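# Push utility cart through door into yellow bay

## Task

Move the utility cart through the self-closing door into the other room and park it in the yellow bay so that all four wheels sit inside the taped outline, with none touching the tape. The case of copy paper has to be in the cart's top tray, and no part of it may extend beyond the tray's edges. The door must be closed when you finish. One or both robots may be used. If either robot falls over or is left leaning, the task fails.

## Robot and tools

Robots: r1 and r2 are identical Hello Robot Stretch 4 units. Each has an omni-wheel base, a lift that rides up a mast, an arm that telescopes forward, a wrist with yaw, pitch and roll, and a two-finger gripper. Each is about 1.6 m tall, and its base edge lies within 0.23 m of the base origin. A loose object may occasionally get a short shove from outside.

Frames: all positions are in metres. In the base frame the origin is on the floor below the base centre, with x forward, y left and z up. hand_pose is a point between the open fingertips, given in this frame, and the printed value can be slightly wrong. The odometry frame is the base frame as it was when the scene began. base_odometry comes only from wheel rotation, so slip shows up as travel. Heading is in radians, positive to the left, from -3.142 to 3.142. Each robot reports in its own frames, so where the robots are relative to each other can only be judged from images, lidar_m and wrist_depth_mm.

move: takes r1 and r2 (each optional), cameras and blocking. blocking must be false; otherwise the call is refused. It returns in about 0.5 s while motion continues. Inside a robot's entry give base, joints or both, plus optional speeds, pace and contact_limits; or give end_of_arm by itself with the value "enable_torque" to revive limp wrist or gripper motors. base is an offset from where the base last reported itself (or from where it is, if a move was still running): translate_m forward positive, strafe_m left positive, each -2 to 2 m; rotate_rad counter-clockwise positive, -3.2 to 3.2. translate_m and strafe_m may be combined for a straight diagonal; rotate_rad goes alone. joints are absolute targets: lift_m 0 to 1.2 (tolerance 0.004); arm_m 0 to 0.55 (0.004); wrist_yaw_rad -1.134 to 4.276 (0 ahead, positive leftward, 3.14 tucked back, above 3.4 the arm may obstruct); wrist_pitch_rad -1.117 to 4.259 (0 level, 1.57 pointing down); wrist_roll_rad -1.117 to 4.259 (0 fingers level, positive clockwise seen from behind); gripper_m -0.038 to 0.141, the fingertip gap, with a fixed error up to 0.015. Joint tolerance for the other wrist joints is 0.02. Out-of-range joint targets are clipped and reported; other out-of-range values are refused; unknown keys make the call invalid. pace is "slow", "default", "fast" or "max": base 0.1/0.3/0.4/0.6 m/s and 1/2/3/4 rad/s, lift 0.15/0.3/0.4/0.5 m/s, arm 0.1/0.4/0.6/0.7 m/s, wrist always 1.82 rad/s. A lift above 0.2 slows the base, down to 0.3 m/s and 1 rad/s at 1.2. speeds sets a per-joint top speed (not gripper_m). contact_limits, 0 to 1 (default 0.5), applies to arm_m, lift_m, translate_m, strafe_m, rotate_rad and must sit beside that command; a base limit persists until a later action names base. Even at 0 the arm needs 15 to 40 N to stop; for a gentle press use 0 and aim 1 to 3 mm beyond contact. A carried load counts against the lift limit when rising: use at least 0.3 for 2 kg, 0.15 for 1 kg. Motions start together; a new move overrides only the targets it names, and unnamed robots keep going. An action lasts at most 15 s; moves time out after 14 s. cameras: a list from r1_head_camera, r1_head_left_camera, r1_head_right_camera, r1_wrist_camera, the same four for r2, or "all"; omitted or null means all, [] means none.

wait: seconds from 0 to 10 with optional cameras; returns state and images, early if a commanded robot comes to rest. wait(0) shows the "earlier move" line. stop: brakes everything and returns once all are still; braked parts hold and may keep pressing. It also re-brakes slack wheels; check the "stop:" line. zoom_image: camera plus region [x0, y0, x1, y1] in pixels from the top-left, at most 504 by 504, only for cameras in the newest images. finished_scene: scene is the current scene number; it is final, and the goal must hold without the robots.

Results: "pictures" lists image order; frames can lag the state slightly. "move: r1 done; r2 time_out" gives each robot's outcome. "as last shown" marks robots not named; their status reads "not commanded". Status words: moving, done (wheels turned fully even if slipping), off_target (may still push), contact_stop (that part goes slack), time_out (target dropped), limit_stop_at_own_body, limit_stop_at_tilt (lean over 6 degrees; lift, arm, wheels slack), torque_fault. An uncommanded stop or a refused call cancels the rest of that reply's move, wait and finished_scene calls. on_its_own reports unplanned behaviour; "held at" is a target. lidar_m: 12 distances in 30-degree sectors, first ahead, going counter-clockwise (4th left, 7th behind, 10th right); "-" means nothing seen or closer than 0.25 m. wrist_depth_mm: 7x7 grid, 100 to 2000 mm, "-" unknown. base_tilt degrees, forward and right positive, biased up to 3. A gap over about 0.1 rad between turned_by_wheels and turned_by_imu suggests a bump or slip. motor_effort is percent with peaks in brackets; servo_current is mA, about 30 mA error at rest.

Gripper: command at least 0.015 under the object width; about 0.06 under resists pulling; -0.02 or below to close around a bar. Gripper status does not prove a grasp; a squeeze shows as higher gripper servo_current.

Avoid: robots pressing each other (bases in contact, a gripper pinching the other's fingers); tipping from driving or turning with over 1 kg held and arm_m above 0.2, or hard high pulls; self-collision with the gripper over the base and lift under 0.2 (0.45 pointing down), or unusual tilt and roll combos; wrist motors straining into torque_fault; drops, slams, hard hits. Shared loads are risky: two bases can differ by about 3 cm per metre. Thinking consumes simulated time while robots keep moving.

Each tool is called after "Call:" as a command line: name --argument value for each argument, lists and objects as JSON in quotes; but a table of rows of numbers goes row by row, as --pt "numbers of a row", without its own name.

## Session

Call:
move

Scene clock: 0.00 s.
r1.base_odometry: x=+0.000 y=+0.000 heading=+0.000
r1.turned_by_wheels: +0.000
r1.turned_by_imu: +0.000
r1.base_tilt: forward=-1.6 right=+1.3
r1.lidar_m: 1.92 2.25 3.81 1.93 0.97 0.84 0.83 0.93 0.77 0.76 0.93 1.59
r1.base_status: not commanded
r1.joint_positions: lift_m=+0.127 arm_m=+0.000 wrist_yaw_rad=+3.089 wrist_pitch_rad=+0.002 wrist_roll_rad=+0.000 gripper_m=+0.056
r1.joint_status: not commanded
r1.measured_speeds: all 0
r1.motor_effort: lift_m=+20 arm_m=-4 wheel_0=+0 wheel_1=+1 wheel_2=+1
r1.servo_current: wrist_yaw_rad=39 wrist_pitch_rad=46 wrist_roll_rad=65 gripper_m=39
r1.hand_pose: x=-0.1125 y=+0.1024 z=+0.3046 quat_wxyz=(+0.026, -0.001, +0.000, +1.000) (m; r1's base frame)
r1.wrist_depth_mm: 137 138 - - - - - / 113 139 - - - - - / 117 140 224 - - - - / 137 161 - - - - - / - - - - - - - / - - 191 - 187 - - / 842 759 750 788 788 732 768
r2.base_odometry: x=+0.000 y=+0.000 heading=+0.000
r2.turned_by_wheels: +0.000
r2.turned_by_imu: +0.000
r2.base_tilt: forward=-0.6 right=+0.1
r2.lidar_m: 2.02 1.45 1.40 1.49 2.01 2.22 2.34 3.17 1.60 3.62 2.59 2.46
r2.base_status: not commanded
r2.joint_positions: lift_m=+0.295 arm_m=+0.000 wrist_yaw_rad=+3.133 wrist_pitch_rad=+0.002 wrist_roll_rad=+0.000 gripper_m=+0.056
r2.joint_status: not commanded
r2.measured_speeds: all 0
r2.motor_effort: lift_m=+18 arm_m=-4 wheel_0=+0 wheel_1=-1 wheel_2=+0
r2.servo_current: wrist_yaw_rad=46 wrist_pitch_rad=39 wrist_roll_rad=46 gripper_m=59
r2.hand_pose: x=-0.1167 y=+0.0898 z=+0.4727 quat_wxyz=(+0.004, -0.001, +0.000, +1.000) (m; r2's base frame)
r2.wrist_depth_mm: - 140 - - - - - / - 126 150 - - - - / - 130 185 - - - - / 144 143 272 - - - - / 229 - - - - - - / 226 1576 196 1576 190 1618 1464 / 226 1060 1138 - - 1025 1060
pictures: r1_head_camera, r1_head_left_camera, r1_head_right_camera, r1_wrist_camera, r2_head_camera, r2_head_left_camera, r2_head_right_camera, r2_wrist_camera
Images, in order (width x height): r1_head_camera 420x560, r1_head_left_camera 420x672, r1_head_right_camera 420x672, r1_wrist_camera 616x392, r2_head_camera 420x560, r2_head_left_camera 420x672, r2_head_right_camera 420x672, r2_wrist_camera 616x392.

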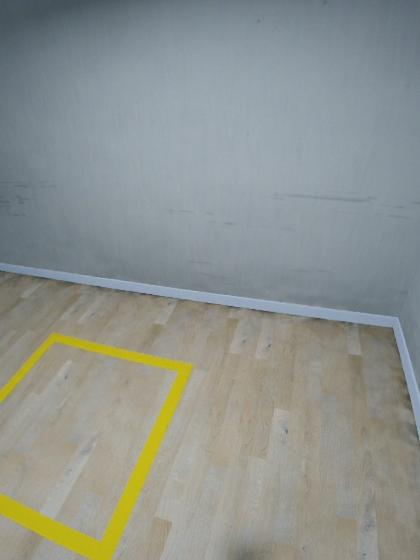

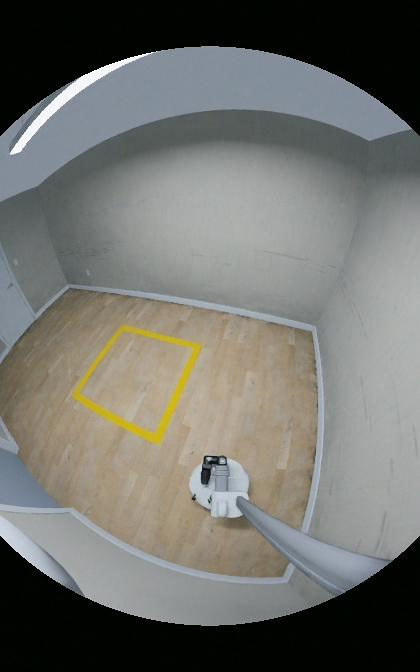

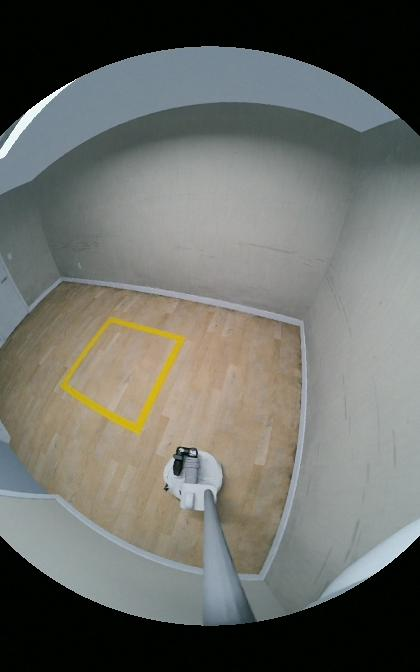

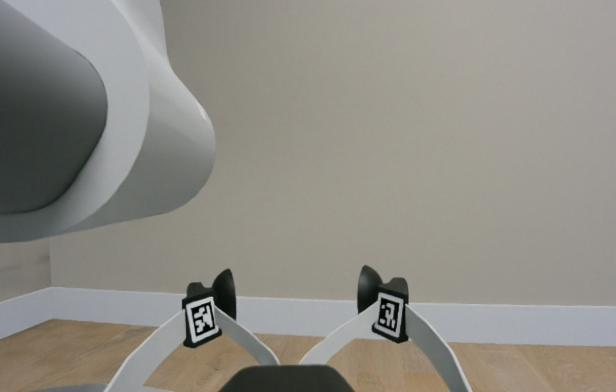

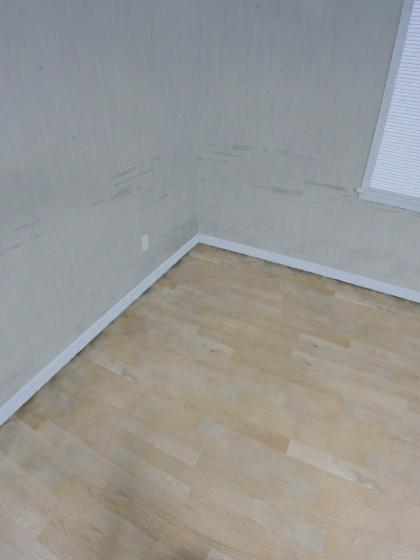

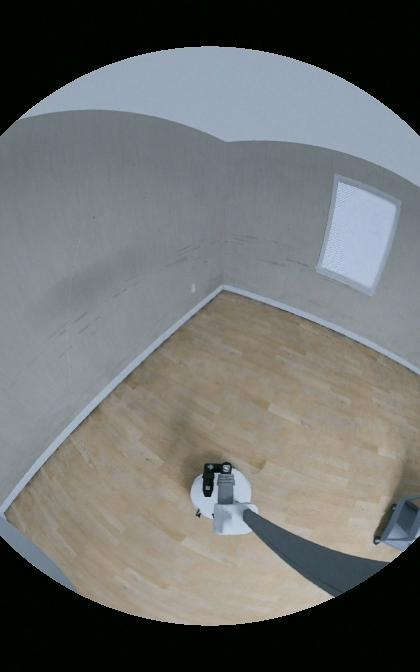

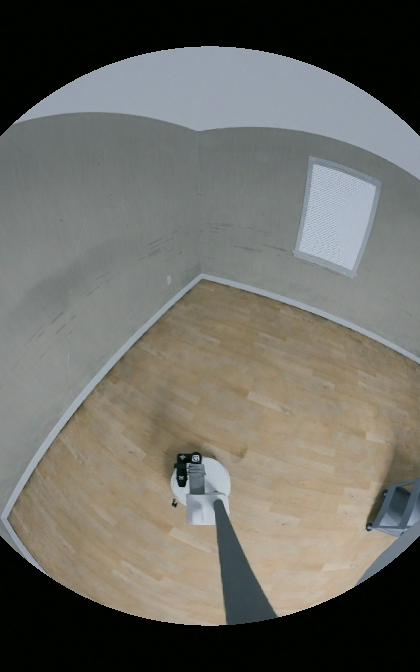

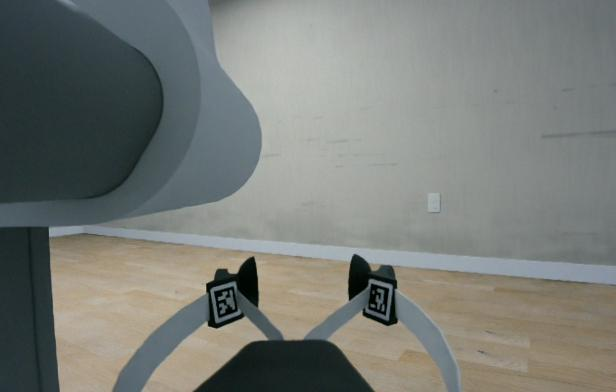

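Call:
move --blocking false --r1 '{"base":{"rotate_rad":1.2}}' --r2 '{"base":{"rotate_rad":-1.57}}' --cameras '[]'

Call:
wait --seconds 4

Call:
wait --seconds 2 --cameras '["r1_head_camera","r1_head_left_camera","r2_head_camera","r2_head_left_camera","r2_head_right_camera"]'

Scene clock: 4.40 s.
move: r1 moving; r2 moving
r1.base_odometry: x=+0.000 y=+0.000 heading=+0.252
r1.turned_by_wheels: +0.252
r1.turned_by_imu: +0.252
r1.base_tilt: forward=-1.6 right=+1.2
r1.lidar_m: 1.98 2.71 3.66 1.25 0.89 0.80 0.87 0.80 0.77 0.82 1.11 1.92
r1.base_status: rotate_rad moving
r1.joint_positions: lift_m=+0.127 arm_m=+0.000 wrist_yaw_rad=+3.089 wrist_pitch_rad=+0.002 wrist_roll_rad=+0.000 gripper_m=+0.056
r1.joint_status: not commanded
r1.measured_speeds: translate_m=-0.001 strafe_m=-0.001 rotate_rad=+0.980 lift_m=+0.000 arm_m=+0.000 wrist_yaw_rad=+0.000 wrist_pitch_rad=+0.000 wrist_roll_rad=+0.000
r1.motor_effort: lift_m=+20(20) arm_m=-4(4) wheel_0=-8(9) wheel_1=-6(9) wheel_2=-7(7)
r1.servo_current: wrist_yaw_rad=59(59) wrist_pitch_rad=39(46) wrist_roll_rad=46(59) gripper_m=39(39)
r1.hand_pose: x=-0.1125 y=+0.1024 z=+0.3046 quat_wxyz=(+0.026, -0.001, +0.000, +1.000) (m; r1's base frame)
r1.wrist_depth_mm: 136 138 - - - - - / 113 139 - - - - - / 114 140 226 - - - - / 137 160 - - - - - / - - - - - - - / - 1060 190 - 187 - - / 778 750 750 798 750 699 732
r2.base_odometry: x=+0.000 y=+0.000 heading=-0.252
r2.turned_by_wheels: -0.252
r2.turned_by_imu: -0.244
r2.base_tilt: forward=-0.7 right=+0.1
r2.lidar_m: 2.52 1.62 1.40 1.40 1.67 2.23 2.24 2.64 1.59 1.63 2.93 2.49
r2.base_status: rotate_rad moving
r2.joint_positions: lift_m=+0.295 arm_m=+0.000 wrist_yaw_rad=+3.133 wrist_pitch_rad=+0.002 wrist_roll_rad=+0.000 gripper_m=+0.056
r2.joint_status: not commanded
r2.measured_speeds: translate_m=+0.000 strafe_m=+0.000 rotate_rad=-0.974 lift_m=+0.000 arm_m=+0.000 wrist_yaw_rad=+0.000 wrist_pitch_rad=+0.000 wrist_roll_rad=+0.000
r2.motor_effort: lift_m=+18(18) arm_m=-4(4) wheel_0=+8(9) wheel_1=+8(10) wheel_2=+9(11)
r2.servo_current: wrist_yaw_rad=33(52) wrist_pitch_rad=39(46) wrist_roll_rad=52(52) gripper_m=39(59)
r2.hand_pose: x=-0.1167 y=+0.0898 z=+0.4727 quat_wxyz=(+0.004, -0.001, +0.000, +1.000) (m; r2's base frame)
r2.wrist_depth_mm: - 141 - - - - - / - 127 150 - - - - / - 130 184 - - - - / 144 143 272 - - - - / 229 - - - - - - / 227 1576 196 1576 190 1661 1464 / 226 1060 1138 - - 1060 1060
pictures: none
No camera images: "cameras" was empty.

Scene clock: 5.73 s.
earlier move: r1 done; r2 moving
r1.base_odometry: x=+0.000 y=+0.000 heading=+1.200
r1.turned_by_wheels: +0.948
r1.turned_by_imu: +0.953
r1.base_tilt: forward=-1.6 right=+1.3
r1.lidar_m: 3.90 1.54 0.93 0.82 0.85 0.82 0.77 0.75 1.00 1.89 1.97 2.45
r1.base_status: done
r1.joint_positions: lift_m=+0.127 arm_m=+0.000 wrist_yaw_rad=+3.089 wrist_pitch_rad=+0.002 wrist_roll_rad=+0.000 gripper_m=+0.056
r1.joint_status: not commanded
r1.measured_speeds: all 0
r1.motor_effort: lift_m=+20(20) arm_m=-4(4) wheel_0=-2(10) wheel_1=-2(9) wheel_2=+0(8)
r1.servo_current: wrist_yaw_rad=65(65) wrist_pitch_rad=39(52) wrist_roll_rad=59(65) gripper_m=39(46)
r1.hand_pose: x=-0.1125 y=+0.1024 z=+0.3046 quat_wxyz=(+0.026, -0.001, +0.000, +1.000) (m; r1's base frame)
r1.wrist_depth_mm: 136 139 - - - - - / 113 139 - - - - - / 117 139 229 - - - - / 137 162 - - - - - / - - - - - - - / - - 191 - 188 - - / 788 163 750 798 778 778 778
r2.base_odometry: x=+0.000 y=+0.000 heading=-1.569
r2.turned_by_wheels: -1.318
r2.turned_by_imu: -1.283
r2.base_tilt: forward=-0.7 right=+0.1
r2.lidar_m: 3.55 2.56 2.48 2.00 1.49 1.40 1.48 2.04 2.23 2.36 3.23 1.61
r2.base_status: rotate_rad moving
r2.joint_positions: lift_m=+0.295 arm_m=+0.000 wrist_yaw_rad=+3.133 wrist_pitch_rad=+0.002 wrist_roll_rad=+0.000 gripper_m=+0.056
r2.joint_status: not commanded
r2.measured_speeds: all 0
r2.motor_effort: lift_m=+18(18) arm_m=-4(4) wheel_0=-1(11) wheel_1=+3(11) wheel_2=+3(11)
r2.servo_current: wrist_yaw_rad=46(59) wrist_pitch_rad=33(46) wrist_roll_rad=46(52) gripper_m=46(59)
r2.hand_pose: x=-0.1167 y=+0.0898 z=+0.4727 quat_wxyz=(+0.004, -0.001, +0.000, +1.000) (m; r2's base frame)
r2.wrist_depth_mm: - 140 - - - - - / - 126 141 - - - - / - 129 184 - - - - / 144 144 229 - - - - / 230 - - - - - - / 227 1576 195 1336 190 - - / 226 1042 1138 - - 1025 1060
wait: 1.33 of 4 s (r1 has come to rest)
pictures: r1_head_camera, r1_head_left_camera, r1_head_right_camera, r1_wrist_camera, r2_head_camera, r2_head_left_camera, r2_head_right_camera, r2_wrist_camera
Images, in order (width x height): r1_head_camera 420x560, r1_head_left_camera 420x672, r1_head_right_camera 420x672, r1_wrist_camera 616x392, r2_head_camera 420x560, r2_head_left_camera 420x672, r2_head_right_camera 420x672, r2_wrist_camera 616x392.

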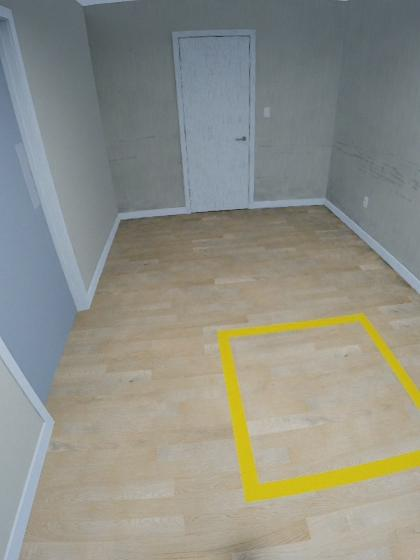

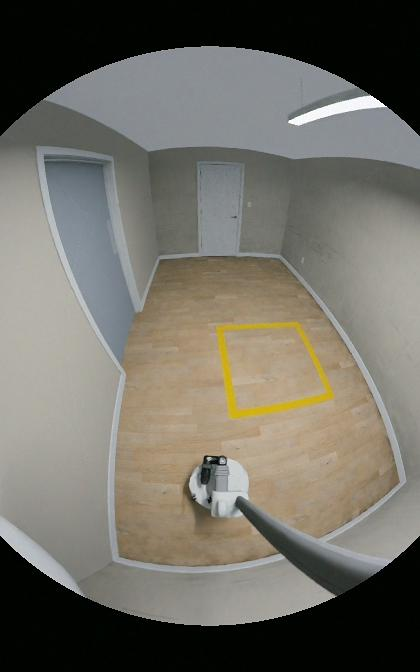

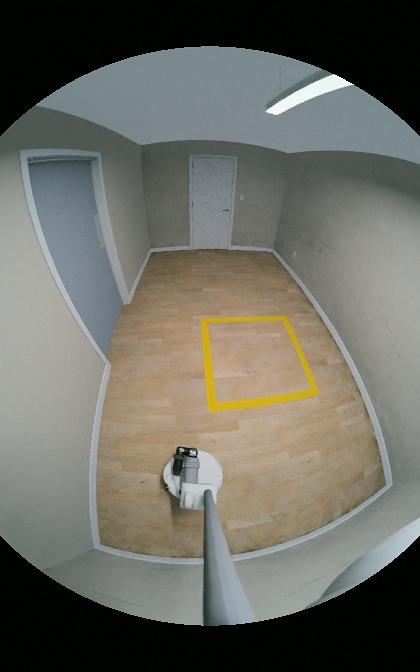

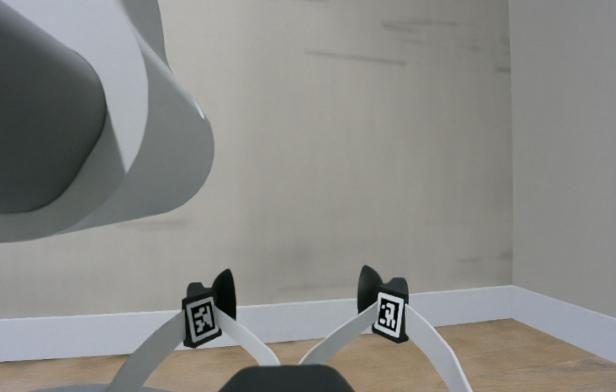

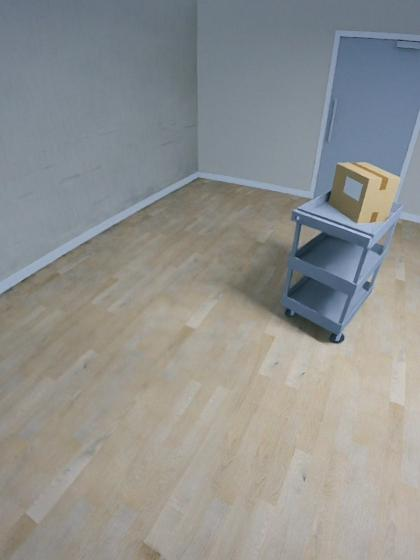

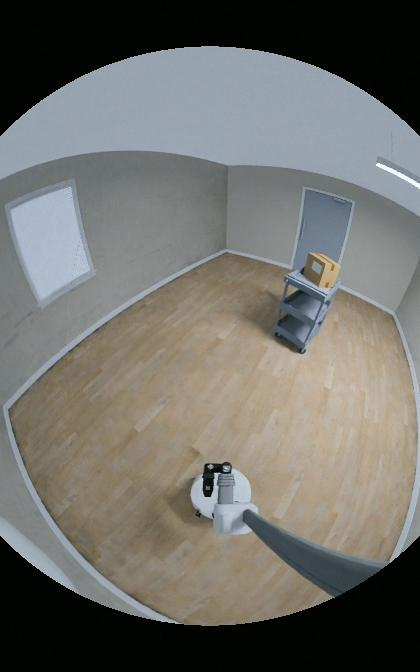

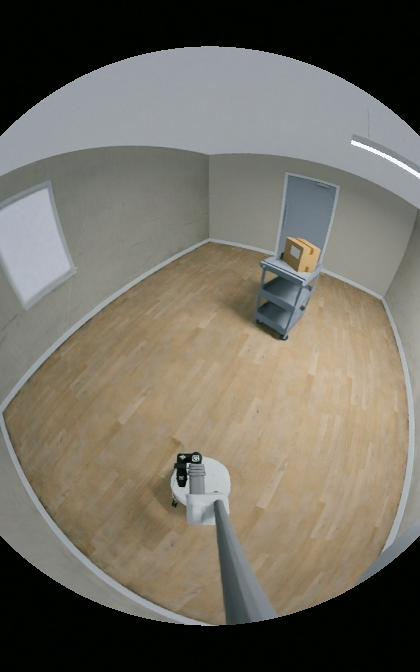

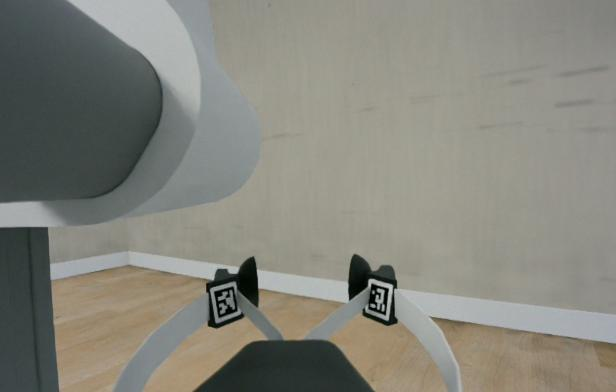

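Scene clock: 5.97 s.
earlier move: r2 done
r1.base_odometry: x=+0.000 y=+0.000 heading=+1.200
r1.turned_by_wheels: +0.000
r1.turned_by_imu: +0.000
r1.base_tilt: forward=-1.6 right=+1.2
r1.lidar_m: 3.91 1.54 0.92 0.84 0.82 0.86 0.78 0.76 0.99 1.91 1.94 2.46
r1.base_status: done
r1.joint_positions: lift_m=+0.127 arm_m=+0.000 wrist_yaw_rad=+3.089 wrist_pitch_rad=+0.002 wrist_roll_rad=+0.000 gripper_m=+0.056
r1.joint_status: not commanded
r1.measured_speeds: all 0
r1.motor_effort: lift_m=+20(20) arm_m=-4(4) wheel_0=-2(10) wheel_1=-1(9) wheel_2=+0(8)
r1.servo_current: wrist_yaw_rad=33(65) wrist_pitch_rad=33(52) wrist_roll_rad=52(65) gripper_m=39(46)
r1.hand_pose: x=-0.1125 y=+0.1024 z=+0.3046 quat_wxyz=(+0.026, -0.001, +0.000, +1.000) (m; r1's base frame)
r1.wrist_depth_mm: 137 139 - - - - - / 113 139 - - - - - / 117 140 229 - - - - / 137 162 - - - - - / - - - - - - - / - - 190 - 187 - - / 788 163 759 798 788 788 768
r2.base_odometry: x=+0.000 y=+0.000 heading=-1.569
r2.turned_by_wheels: +0.000
r2.turned_by_imu: +0.000
r2.base_tilt: forward=-0.6 right=+0.1
r2.lidar_m: 3.58 2.60 2.46 1.99 1.43 1.40 1.49 2.04 2.22 2.32 3.21 1.63
r2.base_status: done
r2.joint_positions: lift_m=+0.295 arm_m=+0.000 wrist_yaw_rad=+3.133 wrist_pitch_rad=+0.002 wrist_roll_rad=+0.000 gripper_m=+0.056
r2.joint_status: not commanded
r2.measured_speeds: all 0
r2.motor_effort: lift_m=+18(18) arm_m=-4(4) wheel_0=+3(11) wheel_1=+2(11) wheel_2=+3(11)
r2.servo_current: wrist_yaw_rad=39(59) wrist_pitch_rad=39(46) wrist_roll_rad=52(52) gripper_m=39(59)
r2.hand_pose: x=-0.1167 y=+0.0898 z=+0.4727 quat_wxyz=(+0.004, -0.001, +0.000, +1.000) (m; r2's base frame)
r2.wrist_depth_mm: - 140 - - - - - / - 126 142 - - - - / - 130 186 - - - - / 144 144 228 - - - - / 229 - - - - - - / 228 1576 196 1336 190 - - / 226 1060 1138 - - 1025 1060
wait: 0.23 of 2 s (r2 has come to rest)
pictures: r1_head_camera, r1_head_left_camera, r2_head_camera, r2_head_left_camera, r2_head_right_camera
Images, in order (width x height): r1_head_camera 420x560, r1_head_left_camera 420x672, r2_head_camera 420x560, r2_head_left_camera 420x672, r2_head_right_camera 420x672.

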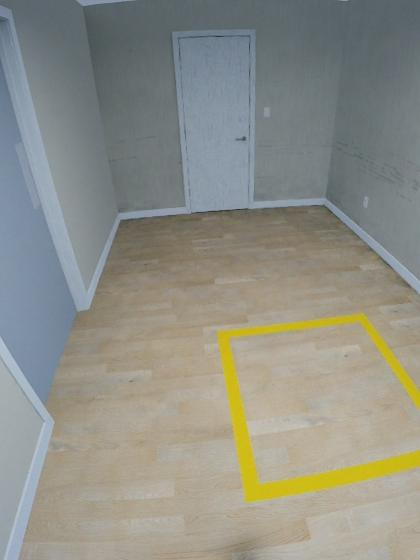

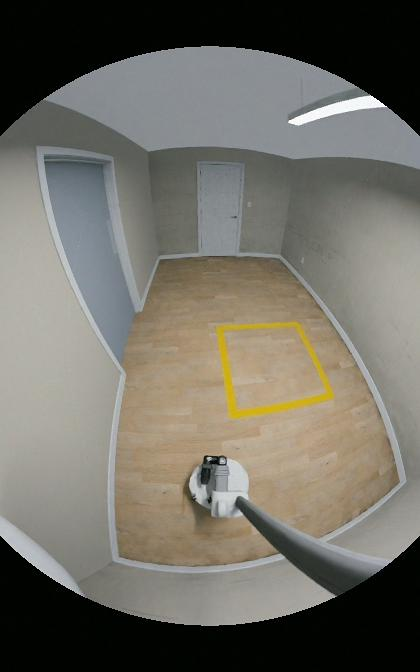

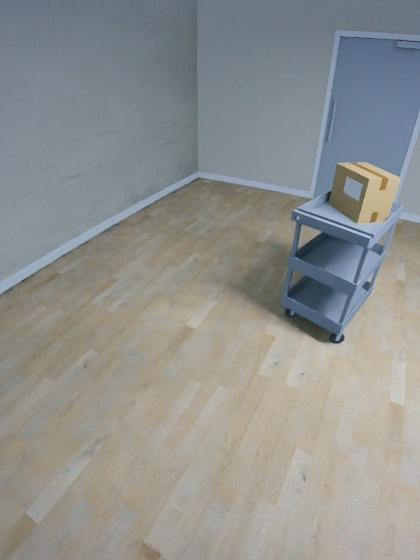

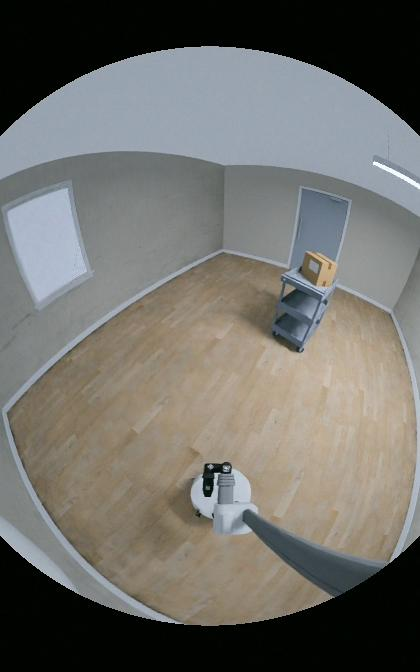

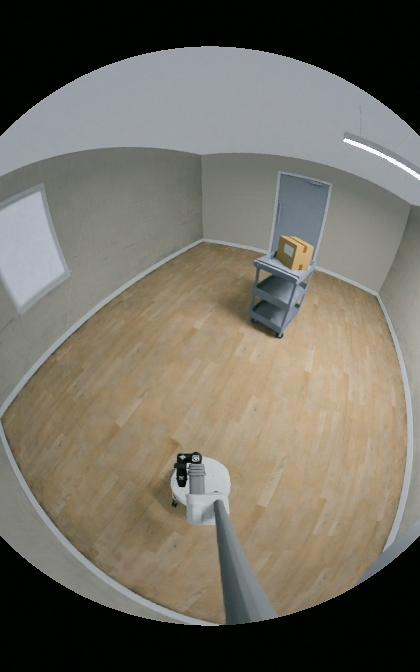

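Call:
zoom_image --camera "r2_head_camera" --region '[260, 10, 420, 350]'

Call:
zoom_image --camera "r1_head_left_camera" --region '[20, 120, 180, 400]'

Scaled by 1.482 from the camera's 420x560 image, which has a finer 1200x1600 frame.

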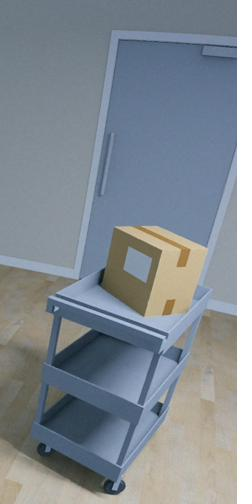

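Scaled by 1.800 from the camera's 420x672 image, which has a finer 600x960 frame.

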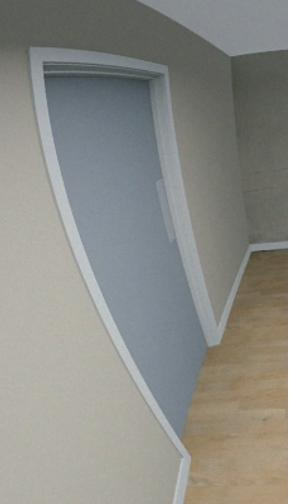

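Call:
move --blocking false --r1 '{"base":{"rotate_rad":0.09}}' --r2 '{"base":{"translate_m":0.2,"strafe_m":-1.9}}' --cameras '[]'

Call:
wait --seconds 1.5 --cameras '[]'

Call:
move --blocking false --r1 '{"base":{"translate_m":1.85,"strafe_m":-0.2}}' --cameras '[]'

Call:
wait --seconds 8 --cameras '[]'

Call:
wait --seconds 5 --cameras '["r1_head_left_camera","r2_head_camera","r2_head_left_camera"]'

Scene clock: 88.87 s.
move: r1 moving; r2 moving
r1.base_odometry: x=+0.000 y=+0.000 heading=+1.290
r1.turned_by_wheels: +0.090
r1.turned_by_imu: +0.090
r1.base_tilt: forward=-1.6 right=+1.3
r1.lidar_m: 3.92 1.27 0.89 0.83 0.89 0.83 0.77 0.80 1.10 1.90 1.99 2.66
r1.base_status: rotate_rad moving
r1.joint_positions: lift_m=+0.127 arm_m=+0.000 wrist_yaw_rad=+3.089 wrist_pitch_rad=+0.002 wrist_roll_rad=+0.000 gripper_m=+0.056
r1.joint_status: not commanded
r1.measured_speeds: all 0
r1.motor_effort: lift_m=+20(20) arm_m=-4(4) wheel_0=-3(7) wheel_1=+0(6) wheel_2=+0(5)
r1.servo_current: wrist_yaw_rad=52(52) wrist_pitch_rad=46(46) wrist_roll_rad=46(65) gripper_m=46(46)
r1.hand_pose: x=-0.1125 y=+0.1024 z=+0.3046 quat_wxyz=(+0.026, -0.001, +0.000, +1.000) (m; r1's base frame)
r1.wrist_depth_mm: 136 139 - - - - - / 113 139 - - - - - / 118 139 229 - - - - / 137 162 - - - - - / - - - - - - - / - - 190 - 187 - - / 788 707 750 143 798 768 809
r2.base_odometry: x=-0.034 y=-0.004 heading=-1.570
r2.turned_by_wheels: -0.001
r2.turned_by_imu: +0.000
r2.base_tilt: forward=-0.7 right=+0.1
r2.lidar_m: 3.58 2.64 2.51 2.06 1.49 1.40 1.50 2.08 2.18 2.31 3.18 1.57
r2.base_status: translate_m moving; strafe_m moving
r2.joint_positions: lift_m=+0.295 arm_m=+0.000 wrist_yaw_rad=+3.133 wrist_pitch_rad=+0.002 wrist_roll_rad=+0.000 gripper_m=+0.056
r2.joint_status: not commanded
r2.measured_speeds: translate_m=+0.017 strafe_m=-0.132 rotate_rad=+0.002 lift_m=+0.000 arm_m=+0.000 wrist_yaw_rad=+0.000 wrist_pitch_rad=+0.000 wrist_roll_rad=+0.000
r2.motor_effort: lift_m=+18(18) arm_m=-4(4) wheel_0=+8(12) wheel_1=-10(11) wheel_2=-7(9)
r2.servo_current: wrist_yaw_rad=46(59) wrist_pitch_rad=46(46) wrist_roll_rad=46(59) gripper_m=52(52)
r2.hand_pose: x=-0.1167 y=+0.0898 z=+0.4727 quat_wxyz=(+0.004, -0.001, +0.000, +1.000) (m; r2's base frame)
r2.wrist_depth_mm: - 140 - - - - - / - 126 142 - - - - / - 129 185 - - - - / 144 144 236 - - - - / 230 - - - - - - / 228 1576 196 1336 190 - - / 227 1060 1138 - - 1042 1060
pictures: none
No camera images: "cameras" was empty.

Scene clock: 89.10 s.
earlier move: r1 done; r2 moving
r1.base_odometry: x=+0.000 y=+0.000 heading=+1.290
r1.turned_by_wheels: +0.000
r1.turned_by_imu: +0.000
r1.base_tilt: forward=-1.6 right=+1.3
r1.lidar_m: 3.92 1.29 0.88 0.84 0.88 0.82 0.76 0.81 1.09 1.92 2.00 2.63
r1.base_status: done
r1.joint_positions: lift_m=+0.127 arm_m=+0.000 wrist_yaw_rad=+3.089 wrist_pitch_rad=+0.002 wrist_roll_rad=+0.000 gripper_m=+0.056
r1.joint_status: not commanded
r1.measured_speeds: all 0
r1.motor_effort: lift_m=+20(20) arm_m=-4(4) wheel_0=-3(7) wheel_1=+0(6) wheel_2=+0(5)
r1.servo_current: wrist_yaw_rad=33(52) wrist_pitch_rad=39(46) wrist_roll_rad=52(65) gripper_m=46(46)
r1.hand_pose: x=-0.1125 y=+0.1024 z=+0.3046 quat_wxyz=(+0.026, -0.001, +0.000, +1.000) (m; r1's base frame)
r1.wrist_depth_mm: 137 138 - - - - - / 113 139 - - - - - / 118 140 229 - - - - / 137 162 - - - - - / - - - - - - - / - - 190 - 187 - - / 788 707 750 143 798 778 809
r2.base_odometry: x=-0.073 y=-0.008 heading=-1.570
r2.turned_by_wheels: +0.000
r2.turned_by_imu: +0.000
r2.base_tilt: forward=-0.7 right=+0.1
r2.lidar_m: 3.65 2.64 2.54 2.05 1.51 1.43 1.54 2.11 2.17 2.26 3.10 1.56
r2.base_status: translate_m moving; strafe_m moving
r2.joint_positions: lift_m=+0.295 arm_m=+0.000 wrist_yaw_rad=+3.133 wrist_pitch_rad=+0.002 wrist_roll_rad=+0.000 gripper_m=+0.056
r2.joint_status: not commanded
r2.measured_speeds: translate_m=+0.019 strafe_m=-0.196 rotate_rad=-0.003 lift_m=+0.000 arm_m=+0.000 wrist_yaw_rad=+0.000 wrist_pitch_rad=+0.000 wrist_roll_rad=+0.000
r2.motor_effort: lift_m=+18(18) arm_m=-4(4) wheel_0=+9(12) wheel_1=-10(11) wheel_2=-6(9)
r2.servo_current: wrist_yaw_rad=46(59) wrist_pitch_rad=39(46) wrist_roll_rad=52(59) gripper_m=52(52)
r2.hand_pose: x=-0.1167 y=+0.0898 z=+0.4727 quat_wxyz=(+0.004, -0.001, +0.000, +1.000) (m; r2's base frame)
r2.wrist_depth_mm: - 141 - - - - - / - 126 141 - - - - / - 129 185 - - - - / 144 144 236 - - - - / 229 - - - - - - / 228 1537 196 1308 190 - - / 227 1060 1160 - - 1042 1060
wait: 0.23 of 1.5 s (r1 has come to rest)
pictures: none
No camera images: "cameras" was empty.

Scene clock: 89.60 s.
earlier move: r2 moving
move: r1 moving
r1.base_odometry: x=+0.012 y=+0.029 heading=+1.290
r1.turned_by_wheels: +0.000
r1.turned_by_imu: +0.000
r1.base_tilt: forward=-1.6 right=+1.3
r1.lidar_m: 3.89 1.29 0.90 0.84 0.88 0.86 0.79 0.84 1.14 1.92 2.00 2.63
r1.base_status: translate_m moving; strafe_m moving
r1.joint_positions: lift_m=+0.127 arm_m=+0.000 wrist_yaw_rad=+3.089 wrist_pitch_rad=+0.002 wrist_roll_rad=+0.000 gripper_m=+0.056
r1.joint_status: not commanded
r1.measured_speeds: translate_m=+0.122 strafe_m=-0.013 rotate_rad=+0.000 lift_m=+0.000 arm_m=+0.000 wrist_yaw_rad=+0.000 wrist_pitch_rad=+0.000 wrist_roll_rad=+0.000
r1.motor_effort: lift_m=+20(20) arm_m=-4(4) wheel_0=+8(9) wheel_1=+5(6) wheel_2=-8(10)
r1.servo_current: wrist_yaw_rad=52(65) wrist_pitch_rad=46(52) wrist_roll_rad=52(59) gripper_m=46(46)
r1.hand_pose: x=-0.1125 y=+0.1024 z=+0.3046 quat_wxyz=(+0.026, -0.001, +0.000, +1.000) (m; r1's base frame)
r1.wrist_depth_mm: 136 139 - - - - - / 113 139 - - - - - / 117 139 226 - - - - / 137 161 - - - - - / - - - - - - - / - - 190 - 187 - - / 798 699 750 798 788 768 809
r2.base_odometry: x=-0.205 y=-0.022 heading=-1.570
r2.turned_by_wheels: +0.000
r2.turned_by_imu: +0.000
r2.base_tilt: forward=-0.7 right=+0.0
r2.lidar_m: 1.63 2.74 2.63 2.17 1.59 1.52 1.61 2.15 2.06 2.15 3.00 1.48
r2.base_status: translate_m moving; strafe_m moving
r2.joint_positions: lift_m=+0.295 arm_m=+0.000 wrist_yaw_rad=+3.133 wrist_pitch_rad=+0.002 wrist_roll_rad=+0.000 gripper_m=+0.056
r2.joint_status: not commanded
r2.measured_speeds: translate_m=+0.031 strafe_m=-0.297 rotate_rad=-0.005 lift_m=+0.000 arm_m=+0.000 wrist_yaw_rad=+0.000 wrist_pitch_rad=+0.000 wrist_roll_rad=+0.000
r2.motor_effort: lift_m=+18(18) arm_m=-4(4) wheel_0=+7(13) wheel_1=-7(11) wheel_2=-5(9)
r2.servo_current: wrist_yaw_rad=52(59) wrist_pitch_rad=39(46) wrist_roll_rad=46(52) gripper_m=46(52)
r2.hand_pose: x=-0.1167 y=+0.0898 z=+0.4727 quat_wxyz=(+0.004, -0.001, +0.000, +1.000) (m; r2's base frame)
r2.wrist_depth_mm: - 141 - - - - - / - 126 151 - - - - / - 129 185 - - - - / 144 144 273 - - - - / 229 - - - - - - / 228 1576 196 1397 190 - - / 225 1060 1138 - - 1025 1060
pictures: none
No camera images: "cameras" was empty.

Scene clock: 96.13 s.
earlier move: r1 moving; r2 done
r1.base_odometry: x=+0.699 y=+1.707 heading=+1.290
r1.turned_by_wheels: +0.000
r1.turned_by_imu: -0.001
r1.base_tilt: forward=-1.6 right=+1.2
r1.lidar_m: 2.08 1.65 1.15 1.13 1.25 1.55 2.60 2.50 1.75 1.65 1.72 2.24
r1.base_status: translate_m moving; strafe_m moving
r1.joint_positions: lift_m=+0.127 arm_m=+0.000 wrist_yaw_rad=+3.089 wrist_pitch_rad=+0.002 wrist_roll_rad=+0.000 gripper_m=+0.056
r1.joint_status: not commanded
r1.measured_speeds: translate_m=+0.093 strafe_m=-0.010 rotate_rad=+0.004 lift_m=+0.000 arm_m=+0.000 wrist_yaw_rad=+0.000 wrist_pitch_rad=+0.000 wrist_roll_rad=+0.000
r1.motor_effort: lift_m=+20(20) arm_m=-4(4) wheel_0=+2(10) wheel_1=+1(7) wheel_2=-1(11)
r1.servo_current: wrist_yaw_rad=39(72) wrist_pitch_rad=46(52) wrist_roll_rad=52(78) gripper_m=39(52)
r1.hand_pose: x=-0.1125 y=+0.1024 z=+0.3046 quat_wxyz=(+0.026, -0.001, +0.000, +1.000) (m; r1's base frame)
r1.wrist_depth_mm: 136 139 - - - - - / 113 139 - - - - - / 118 139 271 - - - - / 137 162 - - - - - / 1921 - - - - 1863 - / 1182 1182 192 1205 188 1182 1138 / 842 750 707 153 809 778 809
r2.base_odometry: x=-1.900 y=-0.202 heading=-1.570
r2.turned_by_wheels: +0.000
r2.turned_by_imu: +0.000
r2.base_tilt: forward=-0.7 right=+0.1
r2.lidar_m: 3.41 1.54 4.03 3.63 2.64 2.56 0.99 0.72 0.68 0.73 1.05 2.85
r2.base_status: done
r2.joint_positions: lift_m=+0.295 arm_m=+0.000 wrist_yaw_rad=+3.133 wrist_pitch_rad=+0.002 wrist_roll_rad=+0.000 gripper_m=+0.056
r2.joint_status: not commanded
r2.measured_speeds: all 0
r2.motor_effort: lift_m=+18(18) arm_m=-4(4) wheel_0=+3(13) wheel_1=-3(11) wheel_2=-5(9)
r2.servo_current: wrist_yaw_rad=46(65) wrist_pitch_rad=46(46) wrist_roll_rad=52(65) gripper_m=39(59)
r2.hand_pose: x=-0.1167 y=+0.0898 z=+0.4727 quat_wxyz=(+0.004, -0.001, +0.000, +1.000) (m; r2's base frame)
r2.wrist_depth_mm: - 140 - - - - - / - 126 142 - - - - / - 130 183 - - - - / 144 144 216 - - - - / 220 - - - - - - / 219 - 190 1430 190 1576 1430 / 224 123 1060 - - 1042 1078
wait: 6.53 of 8 s (r2 has come to rest)
pictures: none
No camera images: "cameras" was empty.

Scene clock: 96.80 s.
earlier move: r1 done
r1.base_odometry: x=+0.705 y=+1.722 heading=+1.290
r1.turned_by_wheels: +0.000
r1.turned_by_imu: +0.000
r1.base_tilt: forward=-1.6 right=+1.3
r1.lidar_m: 2.08 1.67 1.18 1.14 1.25 1.54 2.62 2.49 1.79 1.65 1.71 2.21
r1.base_status: done
r1.joint_positions: lift_m=+0.127 arm_m=+0.000 wrist_yaw_rad=+3.089 wrist_pitch_rad=+0.002 wrist_roll_rad=+0.000 gripper_m=+0.056
r1.joint_status: not commanded
r1.measured_speeds: all 0
r1.motor_effort: lift_m=+20(20) arm_m=-4(4) wheel_0=+2(10) wheel_1=+0(7) wheel_2=-1(11)
r1.servo_current: wrist_yaw_rad=46(72) wrist_pitch_rad=39(52) wrist_roll_rad=59(78) gripper_m=46(52)
r1.hand_pose: x=-0.1125 y=+0.1024 z=+0.3046 quat_wxyz=(+0.026, -0.001, +0.000, +1.000) (m; r1's base frame)
r1.wrist_depth_mm: 136 138 - - - - - / 113 139 - - - - - / 118 140 272 - - - - / 137 162 - - - - - / 1921 - - - - 1921 - / 1182 1205 192 1182 187 1138 1118 / 842 750 707 153 788 768 809
r2.base_odometry: x=-1.900 y=-0.202 heading=-1.570
r2.turned_by_wheels: +0.000
r2.turned_by_imu: +0.000
r2.base_tilt: forward=-0.7 right=+0.0
r2.lidar_m: 3.42 1.54 4.04 3.59 2.63 2.54 1.00 0.73 0.68 0.74 1.04 2.87
r2.base_status: done
r2.joint_positions: lift_m=+0.295 arm_m=+0.000 wrist_yaw_rad=+3.133 wrist_pitch_rad=+0.002 wrist_roll_rad=+0.000 gripper_m=+0.056
r2.joint_status: not commanded
r2.measured_speeds: all 0
r2.motor_effort: lift_m=+18(18) arm_m=-4(4) wheel_0=+2(13) wheel_1=-2(11) wheel_2=-5(9)
r2.servo_current: wrist_yaw_rad=46(65) wrist_pitch_rad=46(46) wrist_roll_rad=52(65) gripper_m=52(59)
r2.hand_pose: x=-0.1167 y=+0.0898 z=+0.4727 quat_wxyz=(+0.004, -0.001, +0.000, +1.000) (m; r2's base frame)
r2.wrist_depth_mm: - 140 - - - - - / - 126 142 - - - - / - 130 183 - - - - / 144 143 216 - - - - / 219 - - - - - - / 220 - 190 1430 190 1618 1430 / 225 122 1060 - - 1042 1060
wait: 0.67 of 5 s (r1 has come to rest)
pictures: r1_head_left_camera, r2_head_camera, r2_head_left_camera
Images, in order (width x height): r1_head_left_camera 420x672, r2_head_camera 420x560, r2_head_left_camera 420x672.

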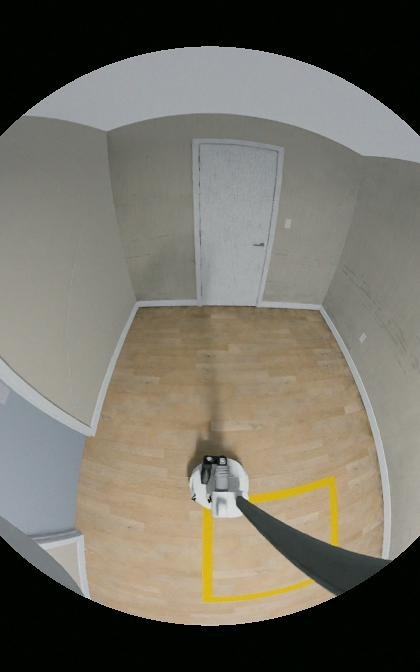

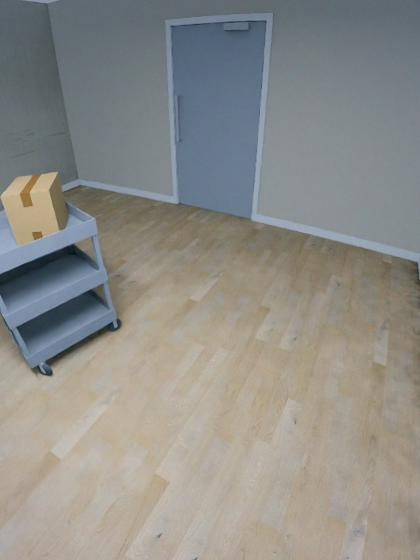

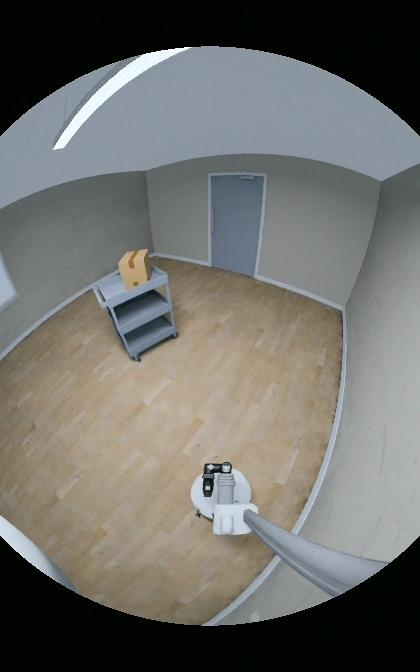

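Call:
move --blocking false --r1 '{"base":{"rotate_rad":1.57}}' --r2 '{"base":{"translate_m":1.95,"strafe_m":-0.75}}' --cameras '[]'

Call:
wait --seconds 9 --cameras '[]'

Call:
wait --seconds 9 --cameras '["r1_head_camera","r1_head_left_camera","r2_head_camera","r2_head_left_camera"]'

Scene clock: 106.70 s.
move: r1 moving; r2 moving
r1.base_odometry: x=+0.705 y=+1.722 heading=+1.541
r1.turned_by_wheels: +0.252
r1.turned_by_imu: +0.252
r1.base_tilt: forward=-1.6 right=+1.2
r1.lidar_m: 2.08 1.33 1.14 1.19 1.35 2.10 2.61 2.01 1.67 1.65 1.88 2.10
r1.base_status: rotate_rad moving
r1.joint_positions: lift_m=+0.127 arm_m=+0.000 wrist_yaw_rad=+3.089 wrist_pitch_rad=+0.002 wrist_roll_rad=+0.000 gripper_m=+0.056
r1.joint_status: not commanded
r1.measured_speeds: translate_m=+0.001 strafe_m=-0.001 rotate_rad=+0.968 lift_m=+0.000 arm_m=+0.000 wrist_yaw_rad=+0.000 wrist_pitch_rad=+0.000 wrist_roll_rad=+0.000
r1.motor_effort: lift_m=+20(20) arm_m=-4(4) wheel_0=-7(9) wheel_1=-7(8) wheel_2=-7(7)
r1.servo_current: wrist_yaw_rad=39(59) wrist_pitch_rad=33(46) wrist_roll_rad=52(59) gripper_m=39(46)
r1.hand_pose: x=-0.1125 y=+0.1024 z=+0.3046 quat_wxyz=(+0.026, -0.001, +0.000, +1.000) (m; r1's base frame)
r1.wrist_depth_mm: 136 138 - - - - - / 113 139 - - - - - / 118 139 273 - - - - / 137 162 - - - - - / 1921 - - - - - 1863 / 1182 1205 193 1182 187 1182 1160 / 854 750 750 143 788 778 809
r2.base_odometry: x=-1.912 y=-0.233 heading=-1.570
r2.turned_by_wheels: +0.000
r2.turned_by_imu: +0.001
r2.base_tilt: forward=-0.7 right=+0.1
r2.lidar_m: 3.39 1.52 4.01 3.64 2.68 2.58 1.00 0.74 0.70 0.71 1.04 2.91
r2.base_status: translate_m moving; strafe_m moving
r2.joint_positions: lift_m=+0.295 arm_m=+0.000 wrist_yaw_rad=+3.133 wrist_pitch_rad=+0.002 wrist_roll_rad=+0.000 gripper_m=+0.056
r2.joint_status: not commanded
r2.measured_speeds: translate_m=+0.123 strafe_m=-0.046 rotate_rad=+0.007 lift_m=+0.000 arm_m=+0.000 wrist_yaw_rad=+0.000 wrist_pitch_rad=+0.000 wrist_roll_rad=+0.000
r2.motor_effort: lift_m=+18(18) arm_m=-4(4) wheel_0=+10(11) wheel_1=+5(5) wheel_2=-11(14)
r2.servo_current: wrist_yaw_rad=52(59) wrist_pitch_rad=46(46) wrist_roll_rad=39(65) gripper_m=46(52)
r2.hand_pose: x=-0.1167 y=+0.0898 z=+0.4727 quat_wxyz=(+0.004, -0.001, +0.000, +1.000) (m; r2's base frame)
r2.wrist_depth_mm: - 140 - - - - - / - 126 141 - - - - / - 129 183 - - - - / 144 143 224 - - - - / 220 - - - - - - / 220 - 189 1430 190 1661 1464 / 225 123 1060 - - 1042 1042
pictures: none
No camera images: "cameras" was empty.

Scene clock: 108.27 s.
earlier move: r1 done; r2 moving
r1.base_odometry: x=+0.705 y=+1.722 heading=+2.859
r1.turned_by_wheels: +1.318
r1.turned_by_imu: +1.325
r1.base_tilt: forward=-1.6 right=+1.3
r1.lidar_m: 1.13 1.22 1.54 2.60 2.48 1.77 1.65 1.71 2.25 2.09 1.70 1.19
r1.base_status: done
r1.joint_positions: lift_m=+0.127 arm_m=+0.000 wrist_yaw_rad=+3.089 wrist_pitch_rad=+0.002 wrist_roll_rad=+0.000 gripper_m=+0.056
r1.joint_status: not commanded
r1.measured_speeds: all 0
r1.motor_effort: lift_m=+20(20) arm_m=-4(4) wheel_0=-3(10) wheel_1=-2(9) wheel_2=-1(8)
r1.servo_current: wrist_yaw_rad=52(72) wrist_pitch_rad=33(52) wrist_roll_rad=46(72) gripper_m=39(46)
r1.hand_pose: x=-0.1125 y=+0.1024 z=+0.3046 quat_wxyz=(+0.026, -0.001, +0.000, +1.000) (m; r1's base frame)
r1.wrist_depth_mm: 136 138 - - - - - / 113 139 - - - - - / 118 140 229 - - - - / 137 161 - - - - - / - - - - - 1808 1808 / 1182 1205 193 1205 187 1255 1138 / 842 741 750 143 788 768 820
r2.base_odometry: x=-2.062 y=-0.624 heading=-1.570
r2.turned_by_wheels: +0.000
r2.turned_by_imu: +0.001
r2.base_tilt: forward=-0.7 right=+0.1
r2.lidar_m: 2.94 1.32 1.35 4.12 3.12 3.01 1.08 0.79 0.76 0.81 1.17 2.82
r2.base_status: translate_m moving; strafe_m moving
r2.joint_positions: lift_m=+0.295 arm_m=+0.000 wrist_yaw_rad=+3.133 wrist_pitch_rad=+0.002 wrist_roll_rad=+0.000 gripper_m=+0.056
r2.joint_status: not commanded
r2.measured_speeds: translate_m=+0.280 strafe_m=-0.109 rotate_rad=-0.001 lift_m=+0.000 arm_m=+0.000 wrist_yaw_rad=+0.000 wrist_pitch_rad=+0.000 wrist_roll_rad=+0.000
r2.motor_effort: lift_m=+18(18) arm_m=-4(4) wheel_0=+6(13) wheel_1=+4(7) wheel_2=-10(15)
r2.servo_current: wrist_yaw_rad=52(59) wrist_pitch_rad=39(46) wrist_roll_rad=46(65) gripper_m=52(52)
r2.hand_pose: x=-0.1167 y=+0.0898 z=+0.4727 quat_wxyz=(+0.004, -0.001, +0.000, +1.000) (m; r2's base frame)
r2.wrist_depth_mm: - 141 - - - - - / - 126 141 - - - - / - 129 183 - - - - / 144 143 217 - - - - / 220 - - - - - - / 220 - 191 1537 190 1576 1430 / 224 146 1078 - - 1042 1060
wait: 1.57 of 9 s (r1 has come to rest)
pictures: none
No camera images: "cameras" was empty.

Scene clock: 114.57 s.
earlier move: r2 done
r1.base_odometry: x=+0.705 y=+1.722 heading=+2.859
r1.turned_by_wheels: +0.000
r1.turned_by_imu: +0.000
r1.base_tilt: forward=-1.6 right=+1.2
r1.lidar_m: 1.14 1.21 1.54 2.59 2.50 1.73 1.66 1.72 2.25 2.07 1.67 1.18
r1.base_status: done
r1.joint_positions: lift_m=+0.127 arm_m=+0.000 wrist_yaw_rad=+3.089 wrist_pitch_rad=+0.002 wrist_roll_rad=+0.000 gripper_m=+0.056
r1.joint_status: not commanded
r1.measured_speeds: all 0
r1.motor_effort: lift_m=+20(20) arm_m=-4(4) wheel_0=-2(10) wheel_1=-2(9) wheel_2=-1(8)
r1.servo_current: wrist_yaw_rad=59(72) wrist_pitch_rad=39(52) wrist_roll_rad=46(72) gripper_m=39(52)
r1.hand_pose: x=-0.1125 y=+0.1024 z=+0.3046 quat_wxyz=(+0.026, -0.001, +0.000, +1.000) (m; r1's base frame)
r1.wrist_depth_mm: 136 138 - - - - - / 114 139 - - - - - / 118 140 229 - - - - / 137 162 - - - - - / - - - - - 1863 1756 / 1205 1182 194 1182 187 1281 1118 / 842 750 750 143 798 778 809
r2.base_odometry: x=-2.647 y=-2.152 heading=-1.569
r2.turned_by_wheels: +0.000
r2.turned_by_imu: +0.003
r2.base_tilt: forward=-0.7 right=+0.1
r2.lidar_m: 1.27 1.76 3.71 1.30 1.35 4.11 1.50 1.10 1.05 1.08 1.26 1.20
r2.base_status: done
r2.joint_positions: lift_m=+0.295 arm_m=+0.000 wrist_yaw_rad=+3.133 wrist_pitch_rad=+0.002 wrist_roll_rad=+0.000 gripper_m=+0.056
r2.joint_status: not commanded
r2.measured_speeds: all 0
r2.motor_effort: lift_m=+18(18) arm_m=-4(4) wheel_0=+3(13) wheel_1=+5(7) wheel_2=-3(15)
r2.servo_current: wrist_yaw_rad=46(59) wrist_pitch_rad=39(52) wrist_roll_rad=46(65) gripper_m=39(59)
r2.hand_pose: x=-0.1167 y=+0.0898 z=+0.4727 quat_wxyz=(+0.004, -0.001, +0.000, +1.000) (m; r2's base frame)
r2.wrist_depth_mm: - 141 - - - - - / - 126 141 - - - - / - 129 185 - - - - / 144 143 207 - - - - / 219 - - - - - - / 220 - 193 1576 190 1618 1464 / 226 991 1138 - - 1042 1042
wait: 6.30 of 9 s (r2 has come to rest)
pictures: r1_head_camera, r1_head_left_camera, r2_head_camera, r2_head_left_camera
Images, in order (width x height): r1_head_camera 420x560, r1_head_left_camera 420x672, r2_head_camera 420x560, r2_head_left_camera 420x672.

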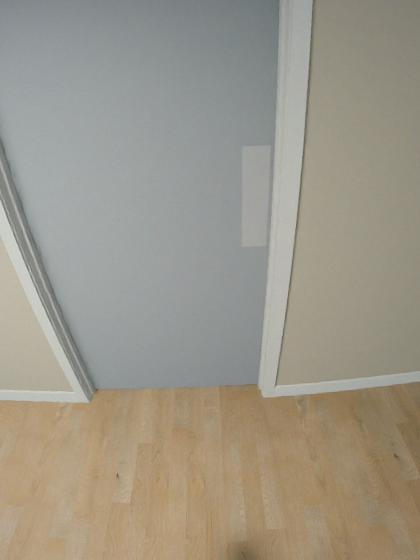

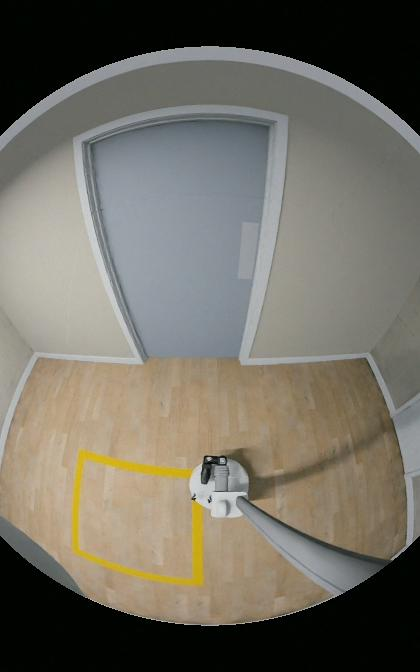

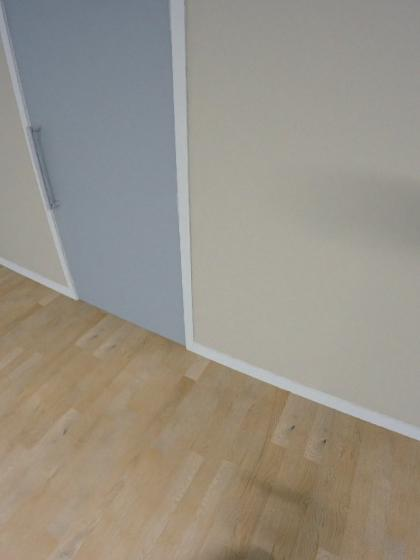

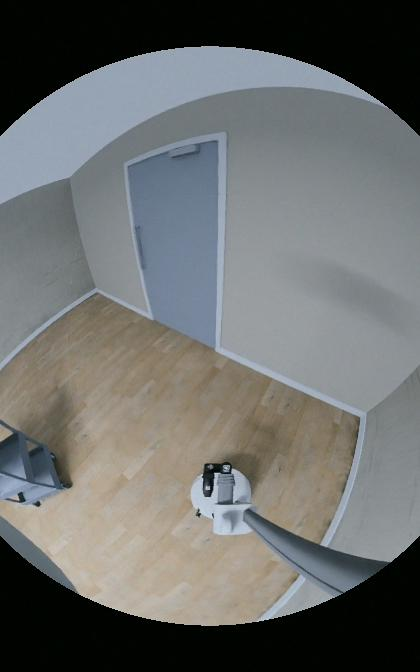

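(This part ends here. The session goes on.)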